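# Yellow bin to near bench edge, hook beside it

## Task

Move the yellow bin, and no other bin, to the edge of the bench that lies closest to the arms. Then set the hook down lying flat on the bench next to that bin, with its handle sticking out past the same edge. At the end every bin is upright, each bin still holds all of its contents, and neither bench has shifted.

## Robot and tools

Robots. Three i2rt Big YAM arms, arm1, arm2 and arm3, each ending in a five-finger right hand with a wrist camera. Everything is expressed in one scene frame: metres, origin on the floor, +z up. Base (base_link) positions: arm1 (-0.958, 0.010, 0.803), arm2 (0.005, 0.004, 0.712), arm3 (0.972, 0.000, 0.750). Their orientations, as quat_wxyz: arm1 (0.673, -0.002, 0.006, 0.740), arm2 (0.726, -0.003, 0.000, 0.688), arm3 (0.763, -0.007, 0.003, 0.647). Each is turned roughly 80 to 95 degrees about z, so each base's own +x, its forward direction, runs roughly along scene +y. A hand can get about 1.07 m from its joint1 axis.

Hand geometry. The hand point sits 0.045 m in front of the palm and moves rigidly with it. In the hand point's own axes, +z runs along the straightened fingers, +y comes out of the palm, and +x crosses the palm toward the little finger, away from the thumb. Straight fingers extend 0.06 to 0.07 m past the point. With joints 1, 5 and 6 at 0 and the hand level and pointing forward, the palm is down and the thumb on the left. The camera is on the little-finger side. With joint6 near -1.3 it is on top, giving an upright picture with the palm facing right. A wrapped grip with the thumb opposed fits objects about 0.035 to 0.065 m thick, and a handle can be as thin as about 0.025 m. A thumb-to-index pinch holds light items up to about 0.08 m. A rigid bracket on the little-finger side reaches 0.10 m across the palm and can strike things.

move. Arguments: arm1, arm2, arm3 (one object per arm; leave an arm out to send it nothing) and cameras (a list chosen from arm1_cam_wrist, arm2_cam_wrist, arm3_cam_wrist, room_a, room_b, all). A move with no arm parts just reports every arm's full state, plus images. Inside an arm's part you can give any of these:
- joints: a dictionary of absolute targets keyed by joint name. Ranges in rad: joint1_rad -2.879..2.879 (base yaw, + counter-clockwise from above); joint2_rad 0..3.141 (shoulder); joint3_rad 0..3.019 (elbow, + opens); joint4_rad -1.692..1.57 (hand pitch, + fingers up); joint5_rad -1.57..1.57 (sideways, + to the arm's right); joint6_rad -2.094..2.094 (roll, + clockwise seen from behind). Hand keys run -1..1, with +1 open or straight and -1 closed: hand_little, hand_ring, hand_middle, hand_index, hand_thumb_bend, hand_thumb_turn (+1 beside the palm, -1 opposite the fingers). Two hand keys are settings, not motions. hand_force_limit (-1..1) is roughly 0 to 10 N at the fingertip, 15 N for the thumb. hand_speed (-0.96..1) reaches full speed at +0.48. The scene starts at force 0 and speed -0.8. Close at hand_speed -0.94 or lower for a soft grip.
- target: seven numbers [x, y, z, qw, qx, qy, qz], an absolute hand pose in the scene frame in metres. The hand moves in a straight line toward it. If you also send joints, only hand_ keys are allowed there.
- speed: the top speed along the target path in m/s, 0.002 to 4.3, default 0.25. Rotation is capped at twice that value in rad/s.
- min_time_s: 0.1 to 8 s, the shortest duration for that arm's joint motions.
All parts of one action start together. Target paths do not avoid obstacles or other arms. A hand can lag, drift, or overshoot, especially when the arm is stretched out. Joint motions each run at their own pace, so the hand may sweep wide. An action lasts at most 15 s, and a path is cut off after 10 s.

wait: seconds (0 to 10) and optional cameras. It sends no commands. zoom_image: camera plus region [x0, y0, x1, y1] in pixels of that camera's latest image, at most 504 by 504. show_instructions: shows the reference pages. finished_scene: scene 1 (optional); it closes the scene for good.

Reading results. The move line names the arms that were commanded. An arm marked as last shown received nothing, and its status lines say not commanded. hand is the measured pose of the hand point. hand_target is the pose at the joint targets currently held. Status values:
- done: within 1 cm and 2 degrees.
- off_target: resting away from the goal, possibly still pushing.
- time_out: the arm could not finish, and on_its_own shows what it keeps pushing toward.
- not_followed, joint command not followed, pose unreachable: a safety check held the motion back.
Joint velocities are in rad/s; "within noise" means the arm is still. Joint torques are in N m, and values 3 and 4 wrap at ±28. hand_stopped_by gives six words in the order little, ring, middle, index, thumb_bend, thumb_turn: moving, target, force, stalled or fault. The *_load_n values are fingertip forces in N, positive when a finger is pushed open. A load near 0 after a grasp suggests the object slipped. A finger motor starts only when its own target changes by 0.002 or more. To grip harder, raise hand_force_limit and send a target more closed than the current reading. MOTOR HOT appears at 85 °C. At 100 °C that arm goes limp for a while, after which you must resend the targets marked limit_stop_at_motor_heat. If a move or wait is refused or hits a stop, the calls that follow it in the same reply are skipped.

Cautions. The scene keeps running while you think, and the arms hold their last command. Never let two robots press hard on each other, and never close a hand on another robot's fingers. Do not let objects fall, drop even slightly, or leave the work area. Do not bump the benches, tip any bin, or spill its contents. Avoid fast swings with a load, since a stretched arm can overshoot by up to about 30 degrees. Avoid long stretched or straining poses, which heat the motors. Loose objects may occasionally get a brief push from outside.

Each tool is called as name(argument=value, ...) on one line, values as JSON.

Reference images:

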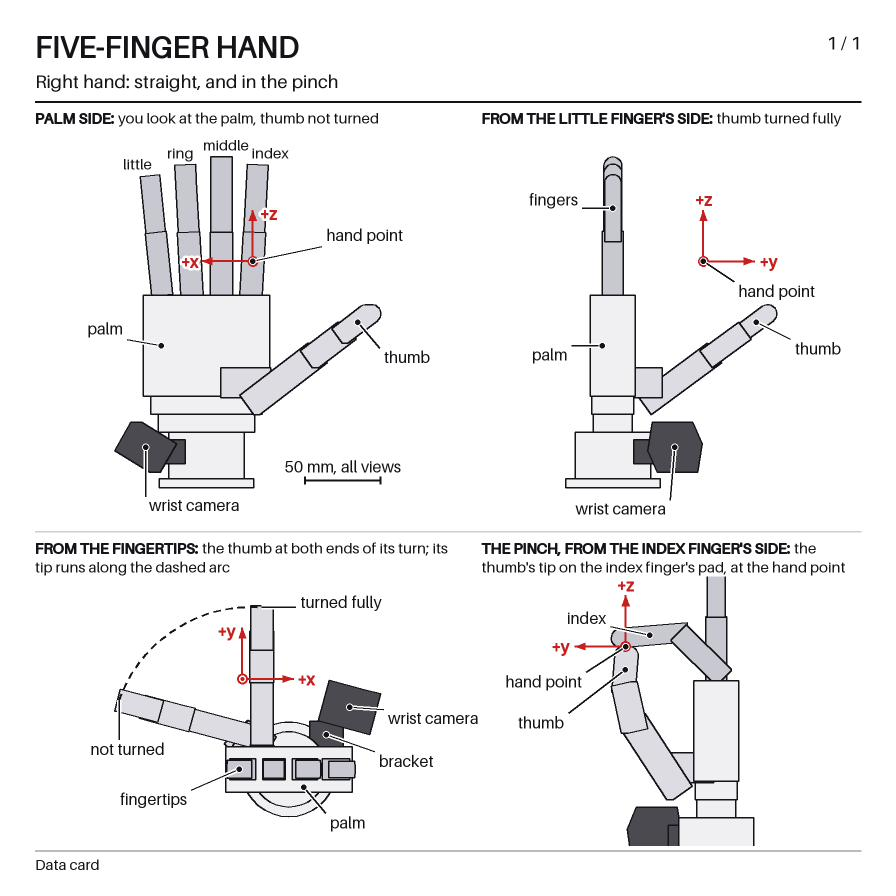

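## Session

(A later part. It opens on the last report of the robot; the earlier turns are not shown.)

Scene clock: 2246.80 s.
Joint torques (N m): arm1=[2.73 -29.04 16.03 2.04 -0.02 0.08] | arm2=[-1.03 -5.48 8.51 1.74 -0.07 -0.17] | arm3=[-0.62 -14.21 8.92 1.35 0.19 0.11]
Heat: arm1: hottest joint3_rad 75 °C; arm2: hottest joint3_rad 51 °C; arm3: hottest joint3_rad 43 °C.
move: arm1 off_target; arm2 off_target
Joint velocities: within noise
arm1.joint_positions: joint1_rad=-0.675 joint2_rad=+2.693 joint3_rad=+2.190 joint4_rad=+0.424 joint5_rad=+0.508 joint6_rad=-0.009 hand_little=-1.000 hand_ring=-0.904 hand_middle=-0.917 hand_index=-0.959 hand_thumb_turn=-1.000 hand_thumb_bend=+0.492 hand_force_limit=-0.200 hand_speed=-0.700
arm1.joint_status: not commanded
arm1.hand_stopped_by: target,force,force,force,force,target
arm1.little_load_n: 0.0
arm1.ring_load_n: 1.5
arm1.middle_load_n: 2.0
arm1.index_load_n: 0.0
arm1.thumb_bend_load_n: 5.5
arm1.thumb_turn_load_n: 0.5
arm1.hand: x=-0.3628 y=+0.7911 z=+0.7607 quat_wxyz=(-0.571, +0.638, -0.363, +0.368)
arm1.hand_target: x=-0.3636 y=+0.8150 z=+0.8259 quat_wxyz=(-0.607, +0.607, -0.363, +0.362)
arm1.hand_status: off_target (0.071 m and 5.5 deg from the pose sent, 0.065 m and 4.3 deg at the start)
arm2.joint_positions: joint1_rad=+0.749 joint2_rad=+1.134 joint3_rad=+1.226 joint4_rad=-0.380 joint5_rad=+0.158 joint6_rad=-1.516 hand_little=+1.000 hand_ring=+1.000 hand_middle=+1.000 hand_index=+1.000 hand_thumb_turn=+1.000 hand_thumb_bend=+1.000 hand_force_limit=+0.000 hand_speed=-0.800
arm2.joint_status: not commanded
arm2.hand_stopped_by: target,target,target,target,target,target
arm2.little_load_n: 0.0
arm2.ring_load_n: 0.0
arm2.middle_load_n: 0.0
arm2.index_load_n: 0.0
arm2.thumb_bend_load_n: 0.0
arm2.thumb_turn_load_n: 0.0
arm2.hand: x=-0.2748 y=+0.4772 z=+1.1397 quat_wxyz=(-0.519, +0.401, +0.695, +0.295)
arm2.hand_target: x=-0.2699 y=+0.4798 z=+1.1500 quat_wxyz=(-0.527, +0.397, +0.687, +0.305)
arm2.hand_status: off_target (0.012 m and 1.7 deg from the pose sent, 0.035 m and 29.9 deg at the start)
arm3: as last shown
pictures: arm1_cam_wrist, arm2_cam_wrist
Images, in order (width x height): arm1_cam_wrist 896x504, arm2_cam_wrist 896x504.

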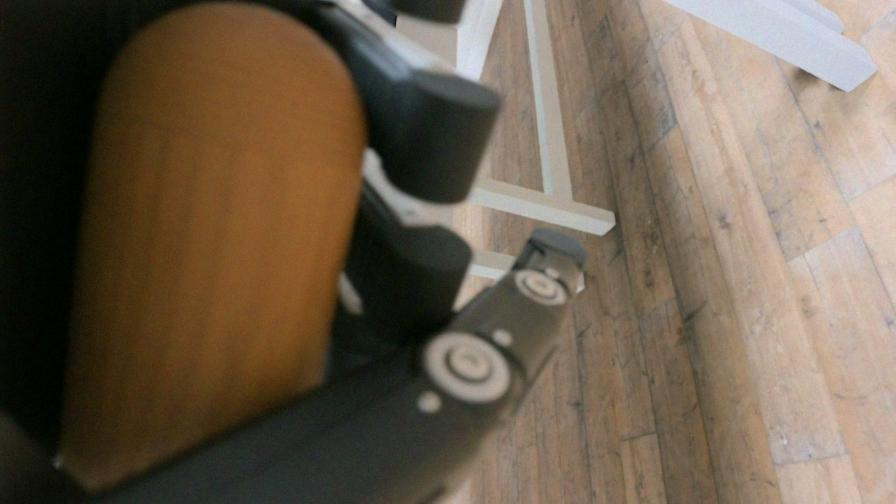

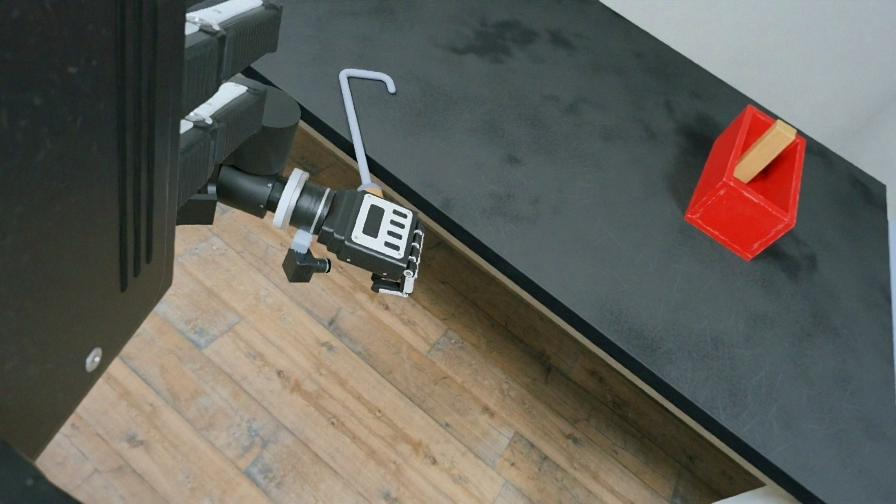

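move(arm1={"target": [-0.352, 0.842, 0.855, 0.6071, -0.6071, 0.3626, -0.3626], "speed": 0.1}, cameras=["arm2_cam_wrist", "arm1_cam_wrist"])

Scene clock: 2373.00 s.
Joint torques (N m): arm1=[2.43 -27.05 18.52 2.14 -0.01 0.13] | arm2=[-1.14 -5.77 8.53 1.91 -0.03 -0.19] | arm3=[-0.73 -14.39 8.98 1.37 0.17 0.11]
Heat: arm1: hottest joint3_rad 74 °C; arm2: hottest joint3_rad 46 °C; arm3: hottest joint3_rad 43 °C.
move: arm1 off_target
Joint velocities: within noise
arm1.joint_positions: joint1_rad=-0.663 joint2_rad=+2.702 joint3_rad=+2.328 joint4_rad=+0.300 joint5_rad=+0.513 joint6_rad=-0.017 hand_little=-1.000 hand_ring=-0.904 hand_middle=-0.917 hand_index=-0.958 hand_thumb_turn=-1.000 hand_thumb_bend=+0.493 hand_force_limit=-0.200 hand_speed=-0.700
arm1.joint_status: not commanded
arm1.hand_stopped_by: target,force,force,force,force,target
arm1.little_load_n: 0.0
arm1.ring_load_n: 0.0
arm1.middle_load_n: 2.5
arm1.index_load_n: 7.5
arm1.thumb_bend_load_n: 6.0
arm1.thumb_turn_load_n: 1.0
arm1.hand: x=-0.3588 y=+0.8159 z=+0.8027 quat_wxyz=(-0.572, +0.639, -0.359, +0.368)
arm1.hand_target: x=-0.3572 y=+0.8352 z=+0.8563 quat_wxyz=(-0.608, +0.607, -0.362, +0.362)
arm1.hand_status: off_target (0.059 m and 5.4 deg from the pose sent, 0.108 m and 5.5 deg at the start; pose on its path clipped on 2 of 41 steps)
arm2, arm3: as last shown
arm2.hand: x=-0.2748 y=+0.4772 z=+1.1397 quat_wxyz=(-0.519, +0.401, +0.695, +0.296)
pictures: arm1_cam_wrist, arm2_cam_wrist
Images, in order (width x height): arm1_cam_wrist 896x504, arm2_cam_wrist 896x504.

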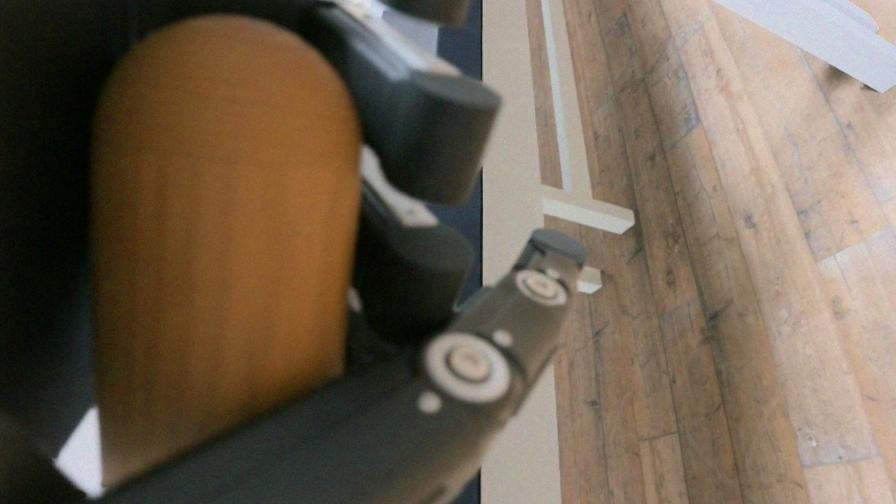

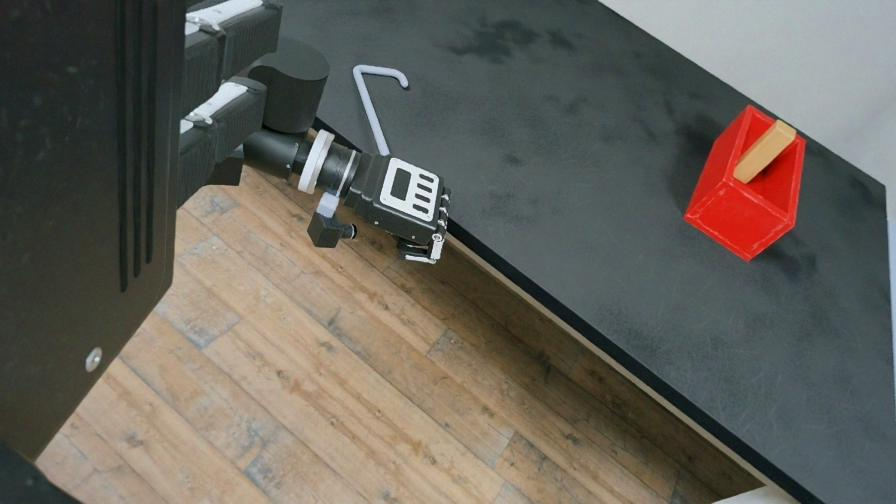

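move(arm1={"target": [-0.355, 0.835, 0.815, 0.6071, -0.6071, 0.3626, -0.3626], "speed": 0.06}, cameras=["arm2_cam_wrist"])

Scene clock: 2385.07 s.
Joint torques (N m): arm1=[2.26 -27.46 15.97 3.25 -0.07 0.09] | arm2=[-0.91 -6.12 8.36 2.06 -0.02 -0.22] | arm3=[-0.67 -14.15 8.95 1.44 0.16 0.12]
Heat: arm1: hottest joint3_rad 70 °C; arm2: hottest joint3_rad 46 °C; arm3: hottest joint3_rad 43 °C.
move: arm1 off_target
Joint velocities: within noise
arm1.joint_positions: joint1_rad=-0.663 joint2_rad=+2.747 joint3_rad=+2.328 joint4_rad=+0.340 joint5_rad=+0.513 joint6_rad=-0.009 hand_little=-1.000 hand_ring=-0.904 hand_middle=-0.917 hand_index=-0.959 hand_thumb_turn=-1.000 hand_thumb_bend=+0.493 hand_force_limit=-0.200 hand_speed=-0.700
arm1.joint_status: not commanded
arm1.hand_stopped_by: target,force,force,force,force,target
arm1.little_load_n: 0.0
arm1.ring_load_n: 1.0
arm1.middle_load_n: 2.5
arm1.index_load_n: 0.0
arm1.thumb_bend_load_n: 5.5
arm1.thumb_turn_load_n: 1.0
arm1.hand: x=-0.3607 y=+0.8135 z=+0.7693 quat_wxyz=(-0.572, +0.639, -0.361, +0.366)
arm1.hand_target: x=-0.3586 y=+0.8304 z=+0.8161 quat_wxyz=(-0.607, +0.607, -0.362, +0.362)
arm1.hand_status: off_target (0.051 m and 5.4 deg from the pose sent, 0.023 m and 5.4 deg at the start)
arm2, arm3: as last shown
arm3.thumb_turn_load_n: -0.5
Images, in order (width x height): arm2_cam_wrist 896x504.

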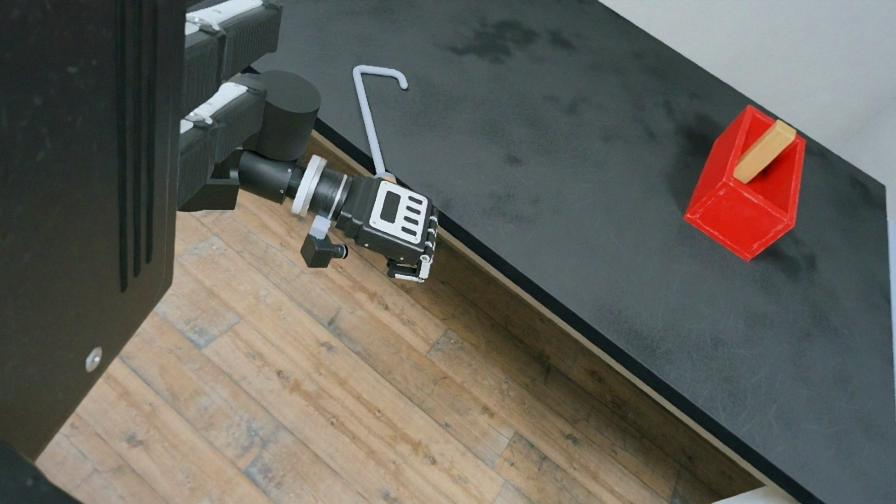

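move(arm1={"joints": {"hand_thumb_bend": 1, "hand_speed": -0.5, "hand_middle": -0.5, "hand_ring": -0.5, "hand_little": -0.5, "hand_index": -0.5}}, cameras=["arm1_cam_wrist", "arm2_cam_wrist"])

Scene clock: 2401.37 s.
Joint torques (N m): arm1=[2.32 -27.63 15.99 2.76 -0.03 0.07] | arm2=[-1.55 -5.89 8.27 1.84 -0.04 -0.22] | arm3=[-0.91 -14.21 8.99 1.52 0.16 0.09]
Heat: arm1: hottest joint3_rad 68 °C; arm2: hottest joint3_rad 46 °C; arm3: hottest joint3_rad 43 °C.
move: arm1 done
Joint velocities: within noise
arm1.joint_positions: joint1_rad=-0.663 joint2_rad=+2.747 joint3_rad=+2.329 joint4_rad=+0.351 joint5_rad=+0.513 joint6_rad=-0.009 hand_little=-0.500 hand_ring=-0.500 hand_middle=-0.500 hand_index=-0.500 hand_thumb_turn=-1.000 hand_thumb_bend=+1.000 hand_force_limit=-0.200 hand_speed=-0.500
arm1.joint_status: all done
arm1.hand_stopped_by: target,target,target,target,target,target
arm1.little_load_n: 0.0
arm1.ring_load_n: 0.0
arm1.middle_load_n: 0.0
arm1.index_load_n: 0.0
arm1.thumb_bend_load_n: 0.0
arm1.thumb_turn_load_n: 0.0
arm1.hand: x=-0.3602 y=+0.8144 z=+0.7724 quat_wxyz=(-0.576, +0.635, -0.361, +0.366)
arm1.hand_target: x=-0.3585 y=+0.8304 z=+0.8162 quat_wxyz=(-0.607, +0.607, -0.363, +0.362)
arm1.hand_status: not commanded
arm2, arm3: as last shown
arm3.thumb_turn_load_n: 0.0
Images, in order (width x height): arm1_cam_wrist 896x504, arm2_cam_wrist 896x504.

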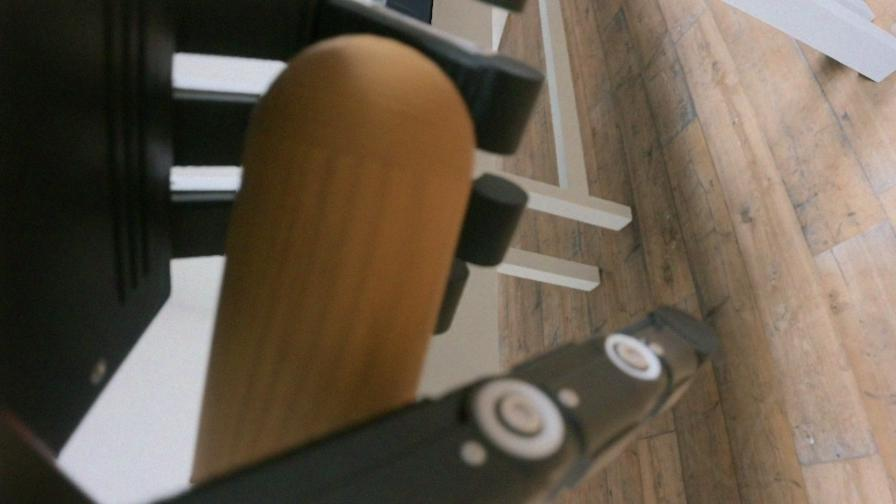

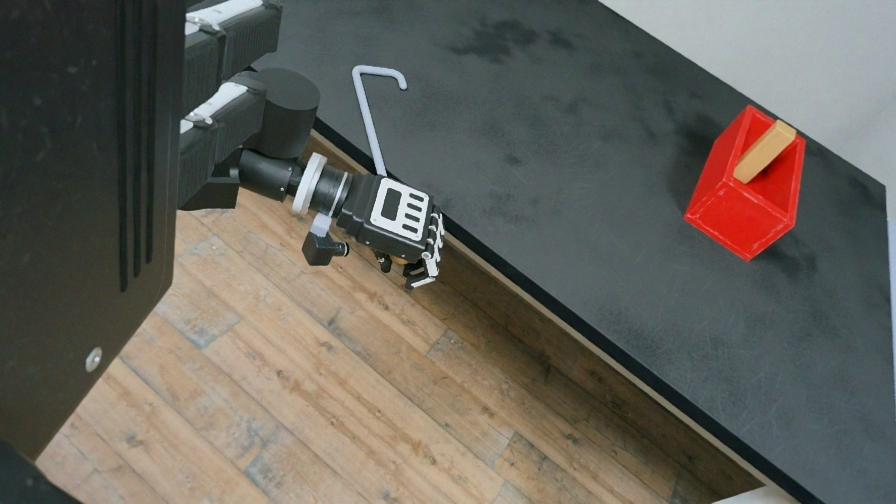

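move(arm1={"target": [-0.345, 0.810, 0.822, 0.6071, -0.6071, 0.3626, -0.3626], "speed": 0.06}, cameras=["arm1_cam_wrist", "arm2_cam_wrist"])

Scene clock: 2410.57 s.
Joint torques (N m): arm1=[0.44 -30.04 11.32 3.1 -0.09 0.07] | arm2=[-1.03 -5.77 8.54 1.66 -0.07 -0.15] | arm3=[-1.08 -14.39 9.02 1.43 0.18 0.1]
Heat: arm1: hottest joint3_rad 69 °C; arm2: hottest joint3_rad 46 °C; arm3: hottest joint3_rad 43 °C.
move: arm1 off_target
Joint velocities: within noise
arm1.joint_positions: joint1_rad=-0.671 joint2_rad=+2.724 joint3_rad=+2.295 joint4_rad=+0.381 joint5_rad=+0.487 joint6_rad=-0.009 hand_little=-0.500 hand_ring=-0.500 hand_middle=-0.500 hand_index=-0.500 hand_thumb_turn=-1.000 hand_thumb_bend=+1.000 hand_force_limit=-0.200 hand_speed=-0.500
arm1.joint_status: not commanded
arm1.hand_stopped_by: target,target,target,target,target,target
arm1.little_load_n: 0.0
arm1.ring_load_n: 1.0
arm1.middle_load_n: 0.0
arm1.index_load_n: 0.0
arm1.thumb_bend_load_n: 0.0
arm1.thumb_turn_load_n: 0.0
arm1.hand: x=-0.3586 y=+0.8122 z=+0.7821 quat_wxyz=(-0.586, +0.632, -0.356, +0.361)
arm1.hand_target: x=-0.3449 y=+0.8098 z=+0.8215 quat_wxyz=(-0.607, +0.607, -0.363, +0.363)
arm1.hand_status: off_target (0.042 m and 3.8 deg from the pose sent, 0.052 m and 4.8 deg at the start)
arm2: as last shown
arm3.joint_positions: joint1_rad=+0.137 joint2_rad=+1.702 joint3_rad=+1.211 joint4_rad=+0.513 joint5_rad=-0.021 joint6_rad=-0.004 hand_little=+1.000 hand_ring=+1.000 hand_middle=+1.000 hand_index=+1.000 hand_thumb_turn=+1.000 hand_thumb_bend=+1.000 hand_force_limit=+0.000 hand_speed=-0.300
arm3.joint_status: not commanded
arm3.hand_stopped_by: target,target,target,target,target,target
arm3.little_load_n: 0.0
arm3.ring_load_n: 0.0
arm3.middle_load_n: 0.0
arm3.index_load_n: 0.0
arm3.thumb_bend_load_n: 0.0
arm3.thumb_turn_load_n: 0.0
arm3.hand: x=+0.9575 y=+0.7493 z=+1.0012 quat_wxyz=(-0.710, +0.705, +0.001, +0.005)
arm3.hand_target: x=+0.9500 y=+0.7499 z=+1.0001 quat_wxyz=(-0.707, +0.707, +0.000, +0.000)
arm3.hand_status: not commanded
Images, in order (width x height): arm1_cam_wrist 896x504, arm2_cam_wrist 896x504.

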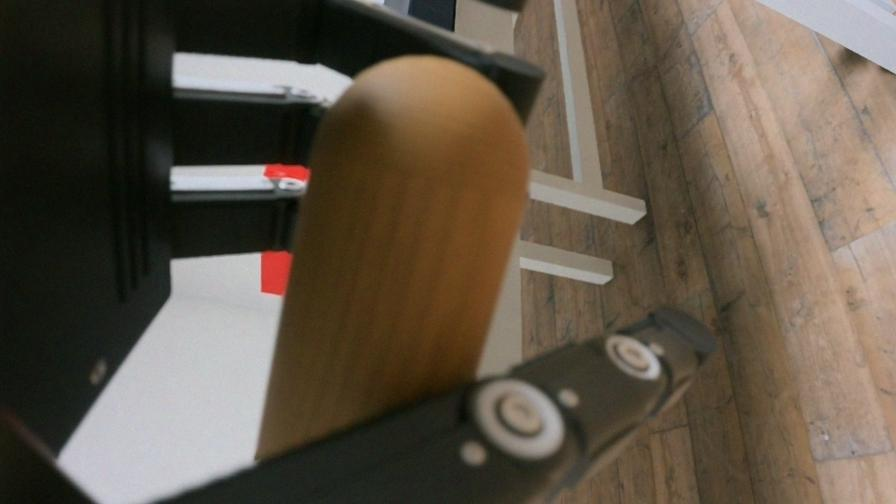

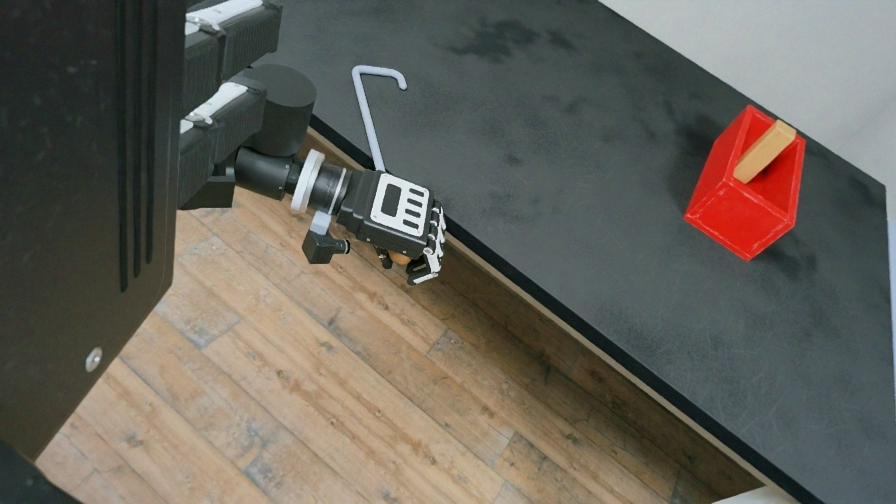

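move(arm1={"target": [-0.335, 0.79, 0.80, 0.6071, -0.6071, 0.3626, -0.3626], "speed": 0.06}, cameras=["arm1_cam_wrist", "arm2_cam_wrist"])

Scene clock: 2416.07 s.
Joint torques (N m): arm1=[1.38 -28.1 10.73 2.85 -0.17 0.09] | arm2=[-1.38 -5.89 8.16 1.87 -0.08 -0.17] | arm3=[-0.91 -14.39 8.95 1.33 0.16 0.1]
Heat: arm1: hottest joint3_rad 67 °C; arm2: hottest joint3_rad 46 °C; arm3: hottest joint3_rad 43 °C.
move: arm1 off_target
Joint velocities: within noise
arm1.joint_positions: joint1_rad=-0.706 joint2_rad=+2.708 joint3_rad=+2.233 joint4_rad=+0.451 joint5_rad=+0.465 joint6_rad=-0.009 hand_little=-0.500 hand_ring=-0.500 hand_middle=-0.500 hand_index=-0.500 hand_thumb_turn=-1.000 hand_thumb_bend=+1.000 hand_force_limit=-0.200 hand_speed=-0.500
arm1.joint_status: not commanded
arm1.hand_stopped_by: target,target,target,target,target,target
arm1.little_load_n: 0.0
arm1.ring_load_n: 0.0
arm1.middle_load_n: 0.0
arm1.index_load_n: 0.0
arm1.thumb_bend_load_n: 0.0
arm1.thumb_turn_load_n: 0.0
arm1.hand: x=-0.3373 y=+0.7879 z=+0.7790 quat_wxyz=(-0.593, +0.621, -0.360, +0.365)
arm1.hand_target: x=-0.3349 y=+0.7900 z=+0.7997 quat_wxyz=(-0.607, +0.607, -0.363, +0.363)
arm1.hand_status: off_target (0.021 m and 2.3 deg from the pose sent, 0.037 m and 3.8 deg at the start)
arm2, arm3: as last shown
Images, in order (width x height): arm1_cam_wrist 896x504, arm2_cam_wrist 896x504.

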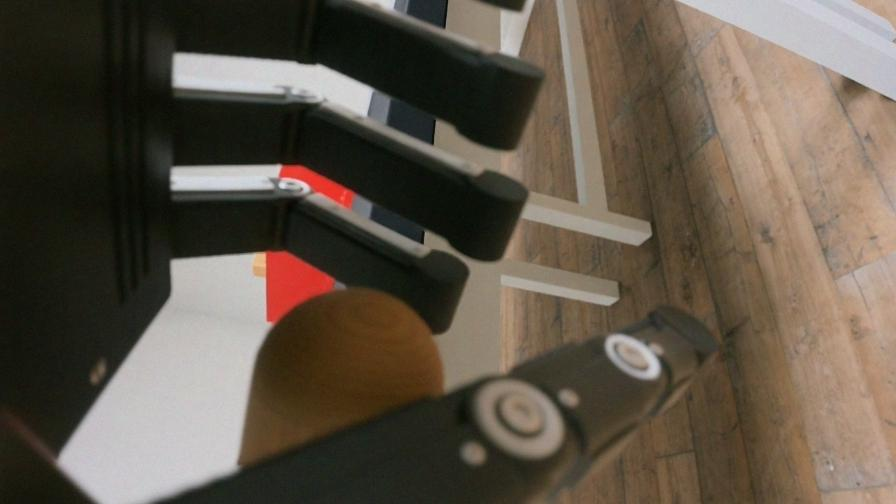

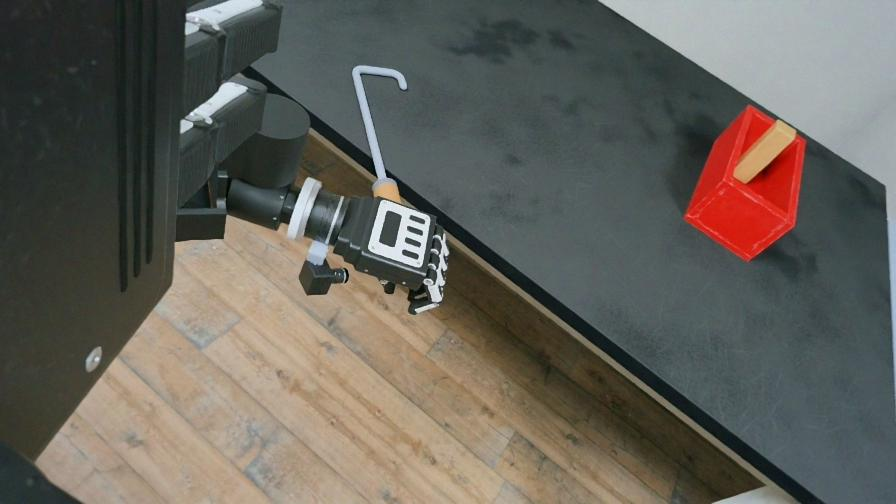

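move(arm1={"target": [-0.305, 0.72, 0.80, 0.6071, -0.6071, 0.3626, -0.3626], "speed": 0.1}, cameras=["arm1_cam_wrist", "arm2_cam_wrist"])

Scene clock: 2424.80 s.
Joint torques (N m): arm1=[1.96 -27.05 9.96 2.86 -0.18 0.08] | arm2=[-0.97 -5.83 8.58 2.06 -0.1 -0.23] | arm3=[-0.79 -14.62 8.95 1.39 0.18 0.13]
Heat: arm1: hottest joint3_rad 65 °C; arm2: hottest joint3_rad 46 °C; arm3: hottest joint3_rad 43 °C.
move: arm1 off_target
Joint velocities: within noise
arm1.joint_positions: joint1_rad=-0.796 joint2_rad=+2.597 joint3_rad=+2.001 joint4_rad=+0.574 joint5_rad=+0.381 joint6_rad=-0.009 hand_little=-0.500 hand_ring=-0.500 hand_middle=-0.500 hand_index=-0.500 hand_thumb_turn=-1.000 hand_thumb_bend=+1.000 hand_force_limit=-0.200 hand_speed=-0.500
arm1.joint_status: not commanded
arm1.hand_stopped_by: target,target,target,target,target,target
arm1.little_load_n: 0.0
arm1.ring_load_n: 0.0
arm1.middle_load_n: 0.0
arm1.index_load_n: 0.0
arm1.thumb_bend_load_n: 0.0
arm1.thumb_turn_load_n: -0.5
arm1.hand: x=-0.3029 y=+0.7147 z=+0.7802 quat_wxyz=(-0.592, +0.619, -0.362, +0.366)
arm1.hand_target: x=-0.3048 y=+0.7200 z=+0.7997 quat_wxyz=(-0.607, +0.607, -0.363, +0.363)
arm1.hand_status: off_target (0.021 m and 2.2 deg from the pose sent, 0.078 m and 2.3 deg at the start)
arm2, arm3: as last shown
Images, in order (width x height): arm1_cam_wrist 896x504, arm2_cam_wrist 896x504.

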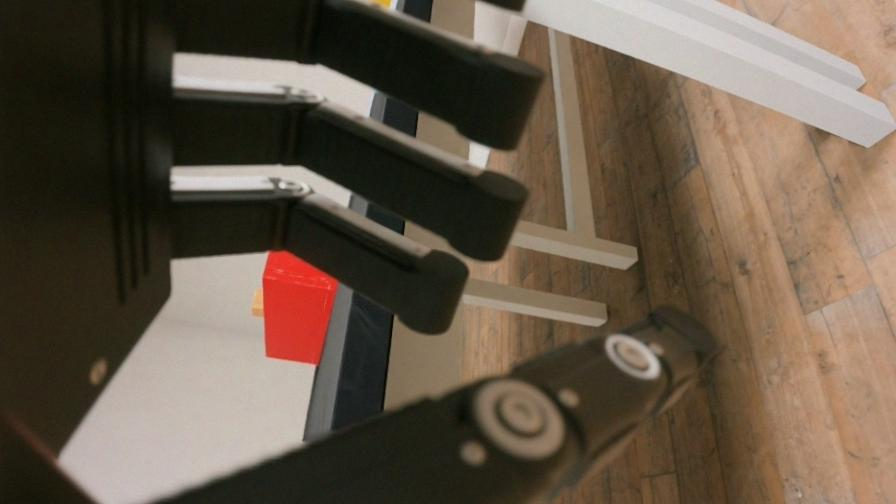

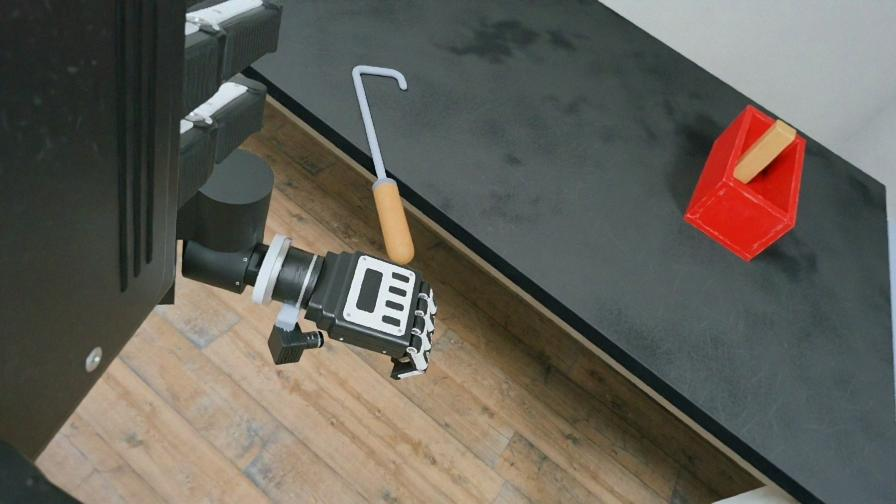

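move(arm1={"target": [-0.62, 0.42, 0.95, 0.6071, -0.6071, 0.3626, -0.3626], "speed": 0.3, "joints": {"hand_index": 1, "hand_middle": 1, "hand_ring": 1, "hand_little": 1, "hand_thumb_turn": 1}})

move(arm1={"target": [-0.90, 0.38, 1.1, 0.4056, -0.5793, -0.5793, -0.4056], "speed": 0.35}, arm2={"target": [-0.42, 0.72, 0.97, 0.6601, -0.6601, 0.2534, -0.2534], "speed": 0.25, "joints": {"hand_thumb_turn": -1, "hand_speed": -0.3}}, cameras=["arm2_cam_wrist", "room_a", "room_b"])

Scene clock: 2470.37 s.
Joint torques (N m): arm1=[2.2 -6.53 8.13 1.69 -0.03 0.07] | arm2=[-1.85 -5.66 8.39 2 -0.09 -0.2] | arm3=[-0.79 -14.86 8.95 1.37 0.18 0.11]
Heat: arm1: hottest joint3_rad 59 °C; arm2: hottest joint3_rad 45 °C; arm3: hottest joint3_rad 43 °C.
move: arm1 done
Joint velocities: within noise
arm1.joint_positions: joint1_rad=-0.658 joint2_rad=+1.422 joint3_rad=+0.508 joint4_rad=+0.943 joint5_rad=+0.519 joint6_rad=-0.007 hand_little=+1.000 hand_ring=+1.000 hand_middle=+1.000 hand_index=+1.000 hand_thumb_turn=+1.000 hand_thumb_bend=+1.000 hand_force_limit=-0.200 hand_speed=-0.500
arm1.joint_status: all done
arm1.hand_stopped_by: target,target,target,target,target,target
arm1.little_load_n: -0.5
arm1.ring_load_n: 0.0
arm1.middle_load_n: 0.0
arm1.index_load_n: 0.0
arm1.thumb_bend_load_n: 0.0
arm1.thumb_turn_load_n: -0.5
arm1.hand: x=-0.6167 y=+0.4179 z=+0.9566 quat_wxyz=(-0.611, +0.601, -0.361, +0.367)
arm1.hand_target: x=-0.6200 y=+0.4199 z=+0.9501 quat_wxyz=(-0.607, +0.607, -0.362, +0.363)
arm1.hand_status: done (0.008 m and 0.9 deg from the pose sent, 0.465 m and 2.2 deg at the start)
arm2, arm3: as last shown
arm3.thumb_turn_load_n: -0.5
pictures: none

Scene clock: 2477.80 s.
Joint torques (N m): arm1=[1.85 1.08 17.4 1.7 -0.02 -0.14] | arm2=[-0.09 -18.96 10.82 0.14 -0.14 0.06] | arm3=[-0.85 -14.15 8.98 1.4 0.17 0.1]
Heat: arm1: hottest joint3_rad 62 °C; arm2: hottest joint3_rad 46 °C; arm3: hottest joint3_rad 43 °C.
move: arm1 off_target; arm2 off_target
Joint velocities: within noise
arm1.joint_positions: joint1_rad=-0.074 joint2_rad=+0.578 joint3_rad=+0.586 joint4_rad=-0.392 joint5_rad=+0.024 joint6_rad=-1.554 hand_little=+1.000 hand_ring=+1.000 hand_middle=+1.000 hand_index=+1.000 hand_thumb_turn=+1.000 hand_thumb_bend=+1.000 hand_force_limit=-0.200 hand_speed=-0.500
arm1.joint_status: not commanded
arm1.hand_stopped_by: target,target,target,target,target,target
arm1.little_load_n: 0.0
arm1.ring_load_n: 0.0
arm1.middle_load_n: 0.0
arm1.index_load_n: 0.0
arm1.thumb_bend_load_n: 0.0
arm1.thumb_turn_load_n: 0.0
arm1.hand: x=-0.8988 y=+0.3729 z=+1.0674 quat_wxyz=(-0.394, +0.593, +0.583, +0.391)
arm1.hand_target: x=-0.9000 y=+0.3787 z=+1.0995 quat_wxyz=(-0.406, +0.579, +0.579, +0.406)
arm1.hand_status: off_target (0.033 m and 2.7 deg from the pose sent, 0.320 m and 115.2 deg at the start)
arm2.joint_positions: joint1_rad=+0.820 joint2_rad=+2.272 joint3_rad=+2.031 joint4_rad=+0.222 joint5_rad=+1.503 joint6_rad=-0.049 hand_little=+1.000 hand_ring=+1.000 hand_middle=+1.000 hand_index=+1.000 hand_thumb_turn=-1.000 hand_thumb_bend=+1.000 hand_force_limit=+0.000 hand_speed=-0.300
arm2.joint_status: all done
arm2.hand_stopped_by: target,target,target,target,target,target
arm2.little_load_n: 0.0
arm2.ring_load_n: -0.5
arm2.middle_load_n: 0.0
arm2.index_load_n: 0.0
arm2.thumb_bend_load_n: 0.0
arm2.thumb_turn_load_n: 0.0
arm2.hand: x=-0.4135 y=+0.7167 z=+0.9268 quat_wxyz=(-0.649, +0.669, -0.230, +0.280)
arm2.hand_target: x=-0.4186 y=+0.7184 z=+0.9698 quat_wxyz=(-0.661, +0.659, -0.253, +0.254)
arm2.hand_status: off_target (0.044 m and 4.3 deg from the pose sent, 0.330 m and 119.2 deg at the start)
arm3: as last shown
arm3.thumb_turn_load_n: 0.0
Images, in order (width x height): arm2_cam_wrist 896x504, room_a 896x504, room_b 896x504.

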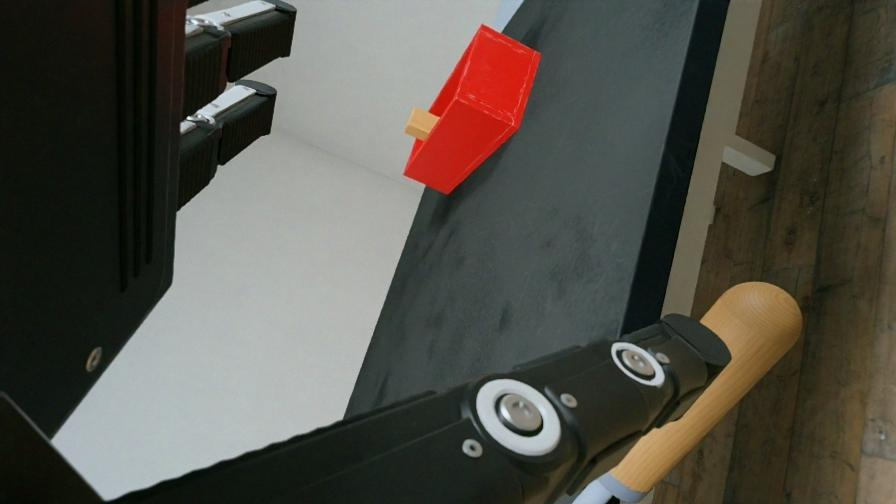

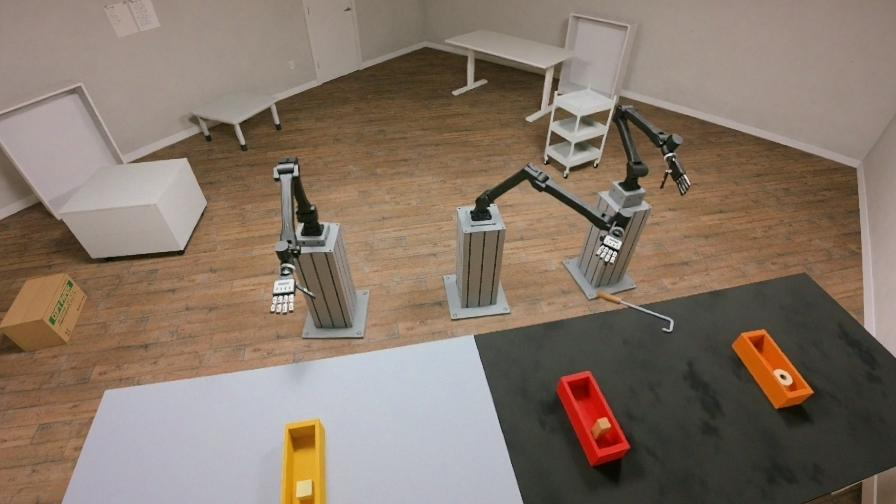

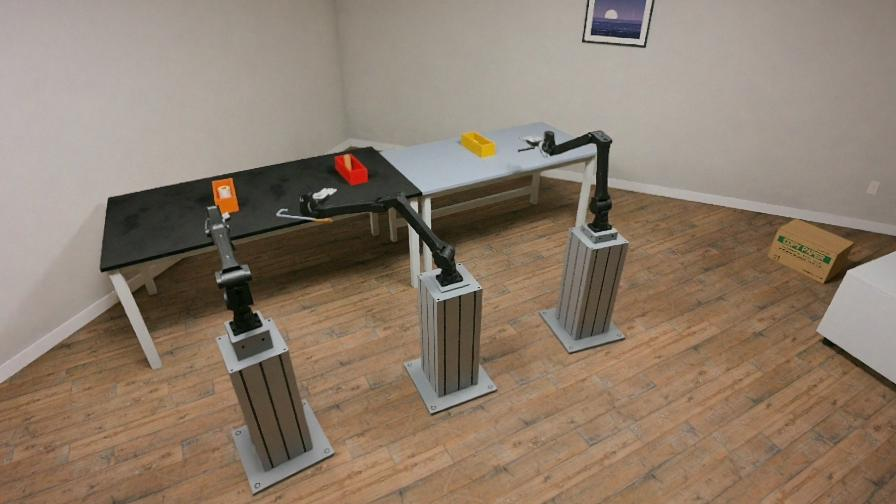

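move(arm2={"target": [-0.460, 0.770, 0.905, 0.6601, -0.6601, 0.2534, -0.2534], "speed": 0.12}, cameras=["arm2_cam_wrist"])

Scene clock: 2509.20 s.
Joint torques (N m): arm1=[2.08 1.03 17.39 1.66 -0.01 -0.14] | arm2=[-0.67 -18.96 11.29 0.51 0.1 0.04] | arm3=[-0.73 -14.04 8.96 1.5 0.17 0.1]
Heat: arm1: hottest joint3_rad 72 °C; arm2: hottest joint3_rad 48 °C; arm3: hottest joint3_rad 43 °C.
move: arm2 off_target
Joint velocities: within noise
arm1, arm3: as last shown
arm2.joint_positions: joint1_rad=+0.820 joint2_rad=+2.540 joint3_rad=+2.401 joint4_rad=+0.144 joint5_rad=+1.491 joint6_rad=-0.049 hand_little=+1.000 hand_ring=+1.000 hand_middle=+1.000 hand_index=+1.000 hand_thumb_turn=-1.000 hand_thumb_bend=+1.000 hand_force_limit=+0.000 hand_speed=-0.300
arm2.joint_status: not commanded
arm2.hand_stopped_by: target,target,target,target,target,target
arm2.little_load_n: 0.0
arm2.ring_load_n: 0.0
arm2.middle_load_n: 0.0
arm2.index_load_n: 0.0
arm2.thumb_bend_load_n: 0.0
arm2.thumb_turn_load_n: 0.0
arm2.hand: x=-0.4592 y=+0.7635 z=+0.8808 quat_wxyz=(-0.655, +0.667, -0.234, +0.268)
arm2.hand_target: x=-0.4592 y=+0.7691 z=+0.9052 quat_wxyz=(-0.662, +0.659, -0.253, +0.253)
arm2.hand_status: off_target (0.025 m and 3.0 deg from the pose sent, 0.074 m and 4.3 deg at the start)
arm3.thumb_turn_load_n: -0.5
Images, in order (width x height): arm2_cam_wrist 896x504.

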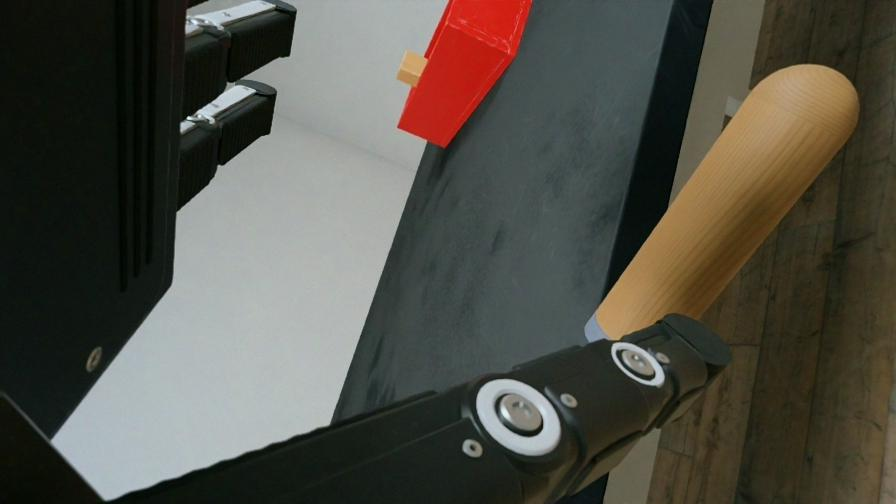

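move(arm2={"target": [-0.459, 0.770, 0.815, 0.6601, -0.6601, 0.2534, -0.2534], "speed": 0.1}, arm1={"joints": {"joint1_rad": 0.3, "joint2_rad": 0.65, "joint3_rad": 1.33, "joint4_rad": -1.3}, "min_time_s": 4}, cameras=["arm2_cam_wrist"])

Scene clock: 2549.83 s.
Joint torques (N m): arm1=[2.2 3.37 14.32 1.48 -0.03 -0.14] | arm2=[-1.03 -19.55 7.77 1.36 0.11 0.05] | arm3=[-1.08 -14.33 8.98 1.33 0.2 0.11]
Heat: arm1: hottest joint3_rad 75 °C; arm2: hottest joint3_rad 49 °C; arm3: hottest joint3_rad 42 °C.
move: arm1 done; arm2 done
Joint velocities: within noise
arm1.joint_positions: joint1_rad=+0.291 joint2_rad=+0.643 joint3_rad=+1.285 joint4_rad=-1.291 joint5_rad=+0.025 joint6_rad=-1.554 hand_little=+1.000 hand_ring=+1.000 hand_middle=+1.000 hand_index=+1.000 hand_thumb_turn=+1.000 hand_thumb_bend=+1.000 hand_force_limit=-0.200 hand_speed=-0.500
arm1.joint_status: all done
arm1.hand_stopped_by: target,target,target,target,target,target
arm1.little_load_n: 0.0
arm1.ring_load_n: 0.0
arm1.middle_load_n: 0.0
arm1.index_load_n: 0.0
arm1.thumb_bend_load_n: 0.0
arm1.thumb_turn_load_n: 0.0
arm1.hand: x=-0.9923 y=+0.2783 z=+1.2547 quat_wxyz=(-0.364, +0.514, +0.736, +0.250)
arm1.hand_target: x=-0.9936 y=+0.2774 z=+1.2744 quat_wxyz=(-0.374, +0.503, +0.736, +0.258)
arm1.hand_status: not commanded
arm2.joint_positions: joint1_rad=+0.820 joint2_rad=+2.608 joint3_rad=+2.367 joint4_rad=+0.205 joint5_rad=+1.491 joint6_rad=+0.016 hand_little=+1.000 hand_ring=+1.000 hand_middle=+1.000 hand_index=+1.000 hand_thumb_turn=-1.000 hand_thumb_bend=+1.000 hand_force_limit=+0.000 hand_speed=-0.300
arm2.joint_status: not commanded
arm2.hand_stopped_by: target,target,target,target,target,target
arm2.little_load_n: 0.0
arm2.ring_load_n: 0.0
arm2.middle_load_n: 0.0
arm2.index_load_n: 0.0
arm2.thumb_bend_load_n: 0.0
arm2.thumb_turn_load_n: 0.0
arm2.hand: x=-0.4618 y=+0.7658 z=+0.8147 quat_wxyz=(-0.657, +0.665, -0.242, +0.260)
arm2.hand_target: x=-0.4589 y=+0.7700 z=+0.8149 quat_wxyz=(-0.660, +0.661, -0.254, +0.253)
arm2.hand_status: done (0.005 m and 1.6 deg from the pose sent, 0.066 m and 3.0 deg at the start)
arm3: as last shown
arm3.thumb_turn_load_n: 0.0
Images, in order (width x height): arm2_cam_wrist 896x504.

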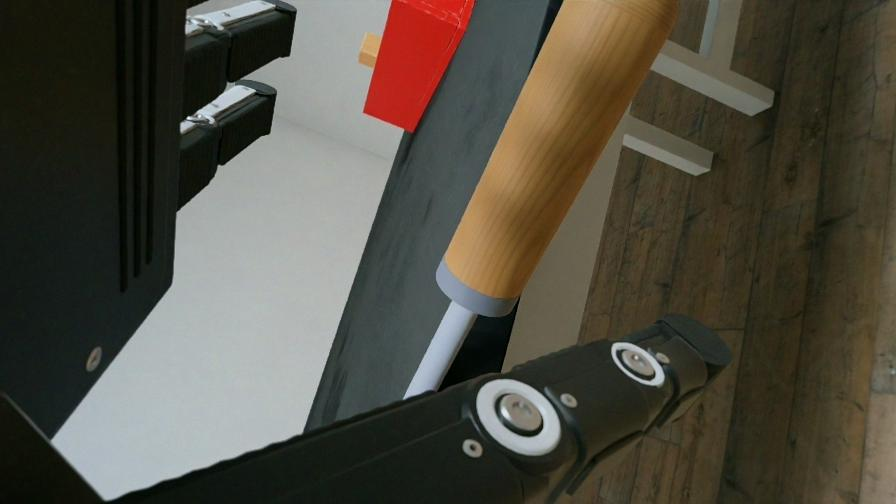

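move(arm2={"target": [-0.459, 0.770, 0.778, 0.6601, -0.6601, 0.2534, -0.2534], "speed": 0.08}, arm1={"joints": {"joint3_rad": 2.2}, "min_time_s": 3}, cameras=["arm2_cam_wrist"])

Scene clock: 2572.10 s.
Joint torques (N m): arm1=[2.37 10.75 3.28 1.76 -0.07 -0.14] | arm2=[-1.85 -18.43 7.54 1.21 0.11 -0.03] | arm3=[-0.79 -14.45 8.91 1.42 0.15 0.11]
Heat: arm1: hottest joint3_rad 68 °C; arm2: hottest joint3_rad 47 °C; arm3: hottest joint3_rad 42 °C.
move: arm1 done; arm2 done
Joint velocities: within noise
arm1.joint_positions: joint1_rad=+0.291 joint2_rad=+0.649 joint3_rad=+2.193 joint4_rad=-1.294 joint5_rad=+0.025 joint6_rad=-1.554 hand_little=+1.000 hand_ring=+1.000 hand_middle=+1.000 hand_index=+1.000 hand_thumb_turn=+1.000 hand_thumb_bend=+1.000 hand_force_limit=-0.200 hand_speed=-0.500
arm1.joint_status: all done
arm1.hand_stopped_by: target,target,target,target,target,target
arm1.little_load_n: 0.0
arm1.ring_load_n: 0.0
arm1.middle_load_n: 0.0
arm1.index_load_n: 0.0
arm1.thumb_bend_load_n: 0.0
arm1.thumb_turn_load_n: 0.0
arm1.hand: x=-0.9078 y=+0.0781 z=+1.6327 quat_wxyz=(-0.654, +0.360, +0.501, +0.439)
arm1.hand_target: x=-0.9068 y=+0.0765 z=+1.6337 quat_wxyz=(-0.653, +0.355, +0.505, +0.440)
arm1.hand_status: not commanded
arm2.joint_positions: joint1_rad=+0.820 joint2_rad=+2.650 joint3_rad=+2.361 joint4_rad=+0.250 joint5_rad=+1.491 joint6_rad=+0.034 hand_little=+1.000 hand_ring=+1.000 hand_middle=+1.000 hand_index=+1.000 hand_thumb_turn=-1.000 hand_thumb_bend=+1.000 hand_force_limit=+0.000 hand_speed=-0.300
arm2.joint_status: not commanded
arm2.hand_stopped_by: target,target,target,target,target,target
arm2.little_load_n: 0.0
arm2.ring_load_n: -0.5
arm2.middle_load_n: 0.0
arm2.index_load_n: 0.0
arm2.thumb_bend_load_n: 0.0
arm2.thumb_turn_load_n: 0.0
arm2.hand: x=-0.4627 y=+0.7667 z=+0.7824 quat_wxyz=(-0.659, +0.663, -0.248, +0.254)
arm2.hand_target: x=-0.4589 y=+0.7699 z=+0.7778 quat_wxyz=(-0.659, +0.661, -0.254, +0.253)
arm2.hand_status: done (0.007 m and 0.8 deg from the pose sent, 0.037 m and 1.6 deg at the start)
arm3: as last shown
Images, in order (width x height): arm2_cam_wrist 896x504.

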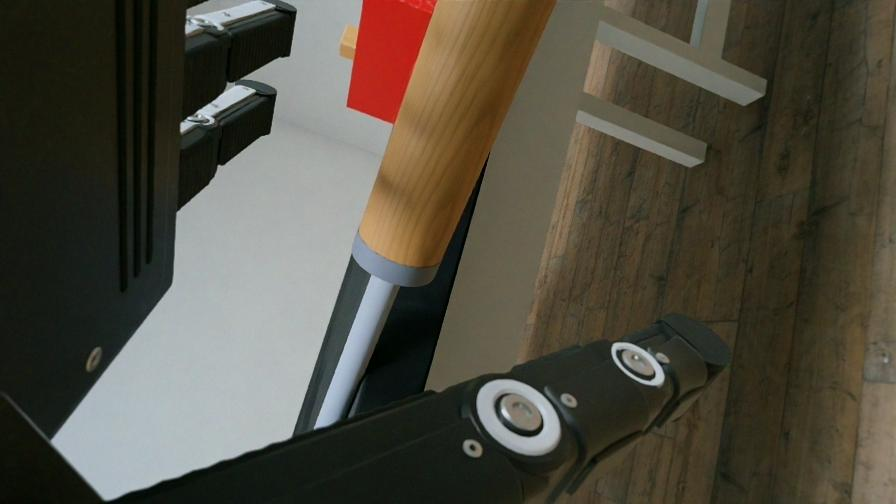

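move(arm2={"target": [-0.445, 0.755, 0.95, 0.6601, -0.6601, 0.2534, -0.2534], "speed": 0.2})

move(arm2={"target": [-0.405, 0.735, 0.95, -0.1626, 0.3449, 0.9226, 0.0607], "speed": 0.25}, cameras=["arm2_cam_wrist", "room_a"])

Scene clock: 2745.57 s.
Joint torques (N m): arm1=[2.32 10.75 3.19 1.73 -0.07 -0.15] | arm2=[-0.97 -19.6 10.07 0.25 0.03 0.01] | arm3=[-1.08 -14.33 8.96 1.42 0.18 0.11]
Heat: arm1: hottest joint3_rad 49 °C; arm2: hottest joint3_rad 42 °C; arm3: hottest joint3_rad 42 °C.
move: arm2 off_target
Joint velocities: within noise
arm1: as last shown
arm1.ring_load_n: -0.5
arm2.joint_positions: joint1_rad=+0.820 joint2_rad=+2.426 joint3_rad=+2.312 joint4_rad=+0.107 joint5_rad=+1.492 joint6_rad=-0.022 hand_little=+1.000 hand_ring=+1.000 hand_middle=+1.000 hand_index=+1.000 hand_thumb_turn=-1.000 hand_thumb_bend=+1.000 hand_force_limit=+0.000 hand_speed=-0.300
arm2.joint_status: not commanded
arm2.hand_stopped_by: target,target,target,target,target,target
arm2.little_load_n: 0.0
arm2.ring_load_n: 0.0
arm2.middle_load_n: 0.0
arm2.index_load_n: -0.5
arm2.thumb_bend_load_n: 0.0
arm2.thumb_turn_load_n: 0.5
arm2.hand: x=-0.4468 y=+0.7505 z=+0.9281 quat_wxyz=(-0.656, +0.666, -0.239, +0.263)
arm2.hand_target: x=-0.4445 y=+0.7544 z=+0.9500 quat_wxyz=(-0.661, +0.659, -0.253, +0.254)
arm2.hand_status: off_target (0.022 m and 2.1 deg from the pose sent, 0.169 m and 0.8 deg at the start)
arm3.joint_positions: joint1_rad=+0.137 joint2_rad=+1.702 joint3_rad=+1.211 joint4_rad=+0.513 joint5_rad=-0.021 joint6_rad=-0.004 hand_little=+1.000 hand_ring=+1.000 hand_middle=+1.000 hand_index=+1.000 hand_thumb_turn=+1.000 hand_thumb_bend=+1.000 hand_force_limit=+0.000 hand_speed=-0.300
arm3.joint_status: not commanded
arm3.hand_stopped_by: target,target,target,target,target,target
arm3.little_load_n: 0.0
arm3.ring_load_n: 0.0
arm3.middle_load_n: 0.0
arm3.index_load_n: 0.0
arm3.thumb_bend_load_n: 0.0
arm3.thumb_turn_load_n: 0.0
arm3.hand: x=+0.9575 y=+0.7493 z=+1.0012 quat_wxyz=(-0.710, +0.705, +0.001, +0.005)
arm3.hand_target: x=+0.9500 y=+0.7499 z=+1.0001 quat_wxyz=(-0.707, +0.707, +0.000, +0.000)
arm3.hand_status: not commanded
pictures: none

Scene clock: 2752.23 s.
Joint torques (N m): arm1=[2.26 10.81 3.22 1.69 -0.06 -0.13] | arm2=[-1.73 -18.26 10.55 0.23 0.04 -0.22] | arm3=[-0.79 -14.39 8.92 1.39 0.16 0.1]
Heat: arm1: hottest joint3_rad 49 °C; arm2: hottest joint3_rad 43 °C; arm3: hottest joint3_rad 42 °C.
move: arm2 off_target
Joint velocities: within noise
arm1, arm3: as last shown
arm1.ring_load_n: 0.0
arm2.joint_positions: joint1_rad=+0.632 joint2_rad=+2.457 joint3_rad=+2.881 joint4_rad=-1.478 joint5_rad=-0.101 joint6_rad=-1.857 hand_little=+1.000 hand_ring=+1.000 hand_middle=+1.000 hand_index=+1.000 hand_thumb_turn=-1.000 hand_thumb_bend=+1.000 hand_force_limit=+0.000 hand_speed=-0.300
arm2.joint_status: not commanded
arm2.hand_stopped_by: target,target,target,target,target,target
arm2.little_load_n: 0.0
arm2.ring_load_n: 0.0
arm2.middle_load_n: -0.5
arm2.index_load_n: 0.0
arm2.thumb_bend_load_n: 0.0
arm2.thumb_turn_load_n: 0.0
arm2.hand: x=-0.4108 y=+0.7260 z=+0.9368 quat_wxyz=(-0.231, +0.322, +0.911, +0.112)
arm2.hand_target: x=-0.4042 y=+0.7335 z=+0.9494 quat_wxyz=(-0.239, +0.320, +0.908, +0.124)
arm2.hand_status: off_target (0.017 m and 10.3 deg from the pose sent, 0.050 m and 164.9 deg at the start; a joint's target at an end of its range on 39 of 200 steps)
Images, in order (width x height): arm2_cam_wrist 896x504, room_a 896x504.

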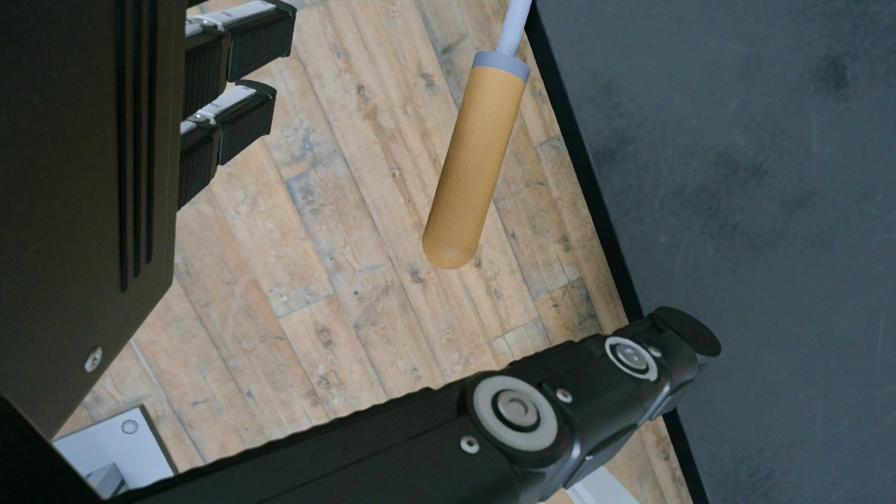

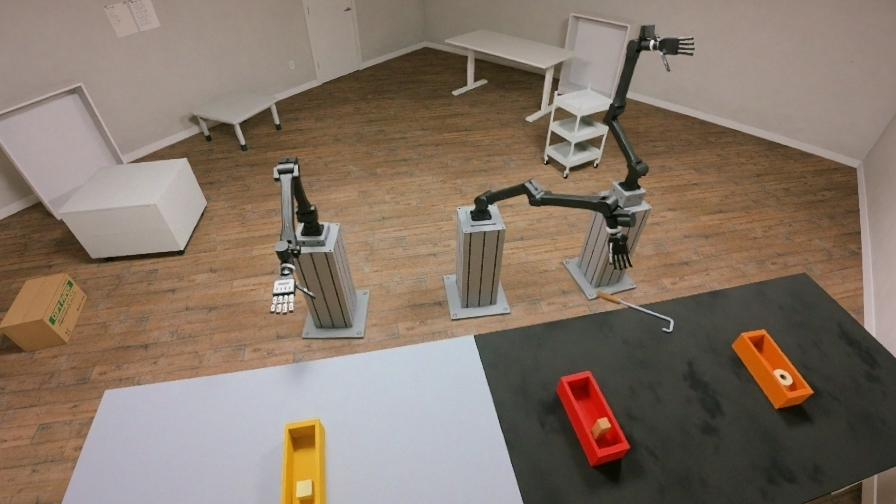

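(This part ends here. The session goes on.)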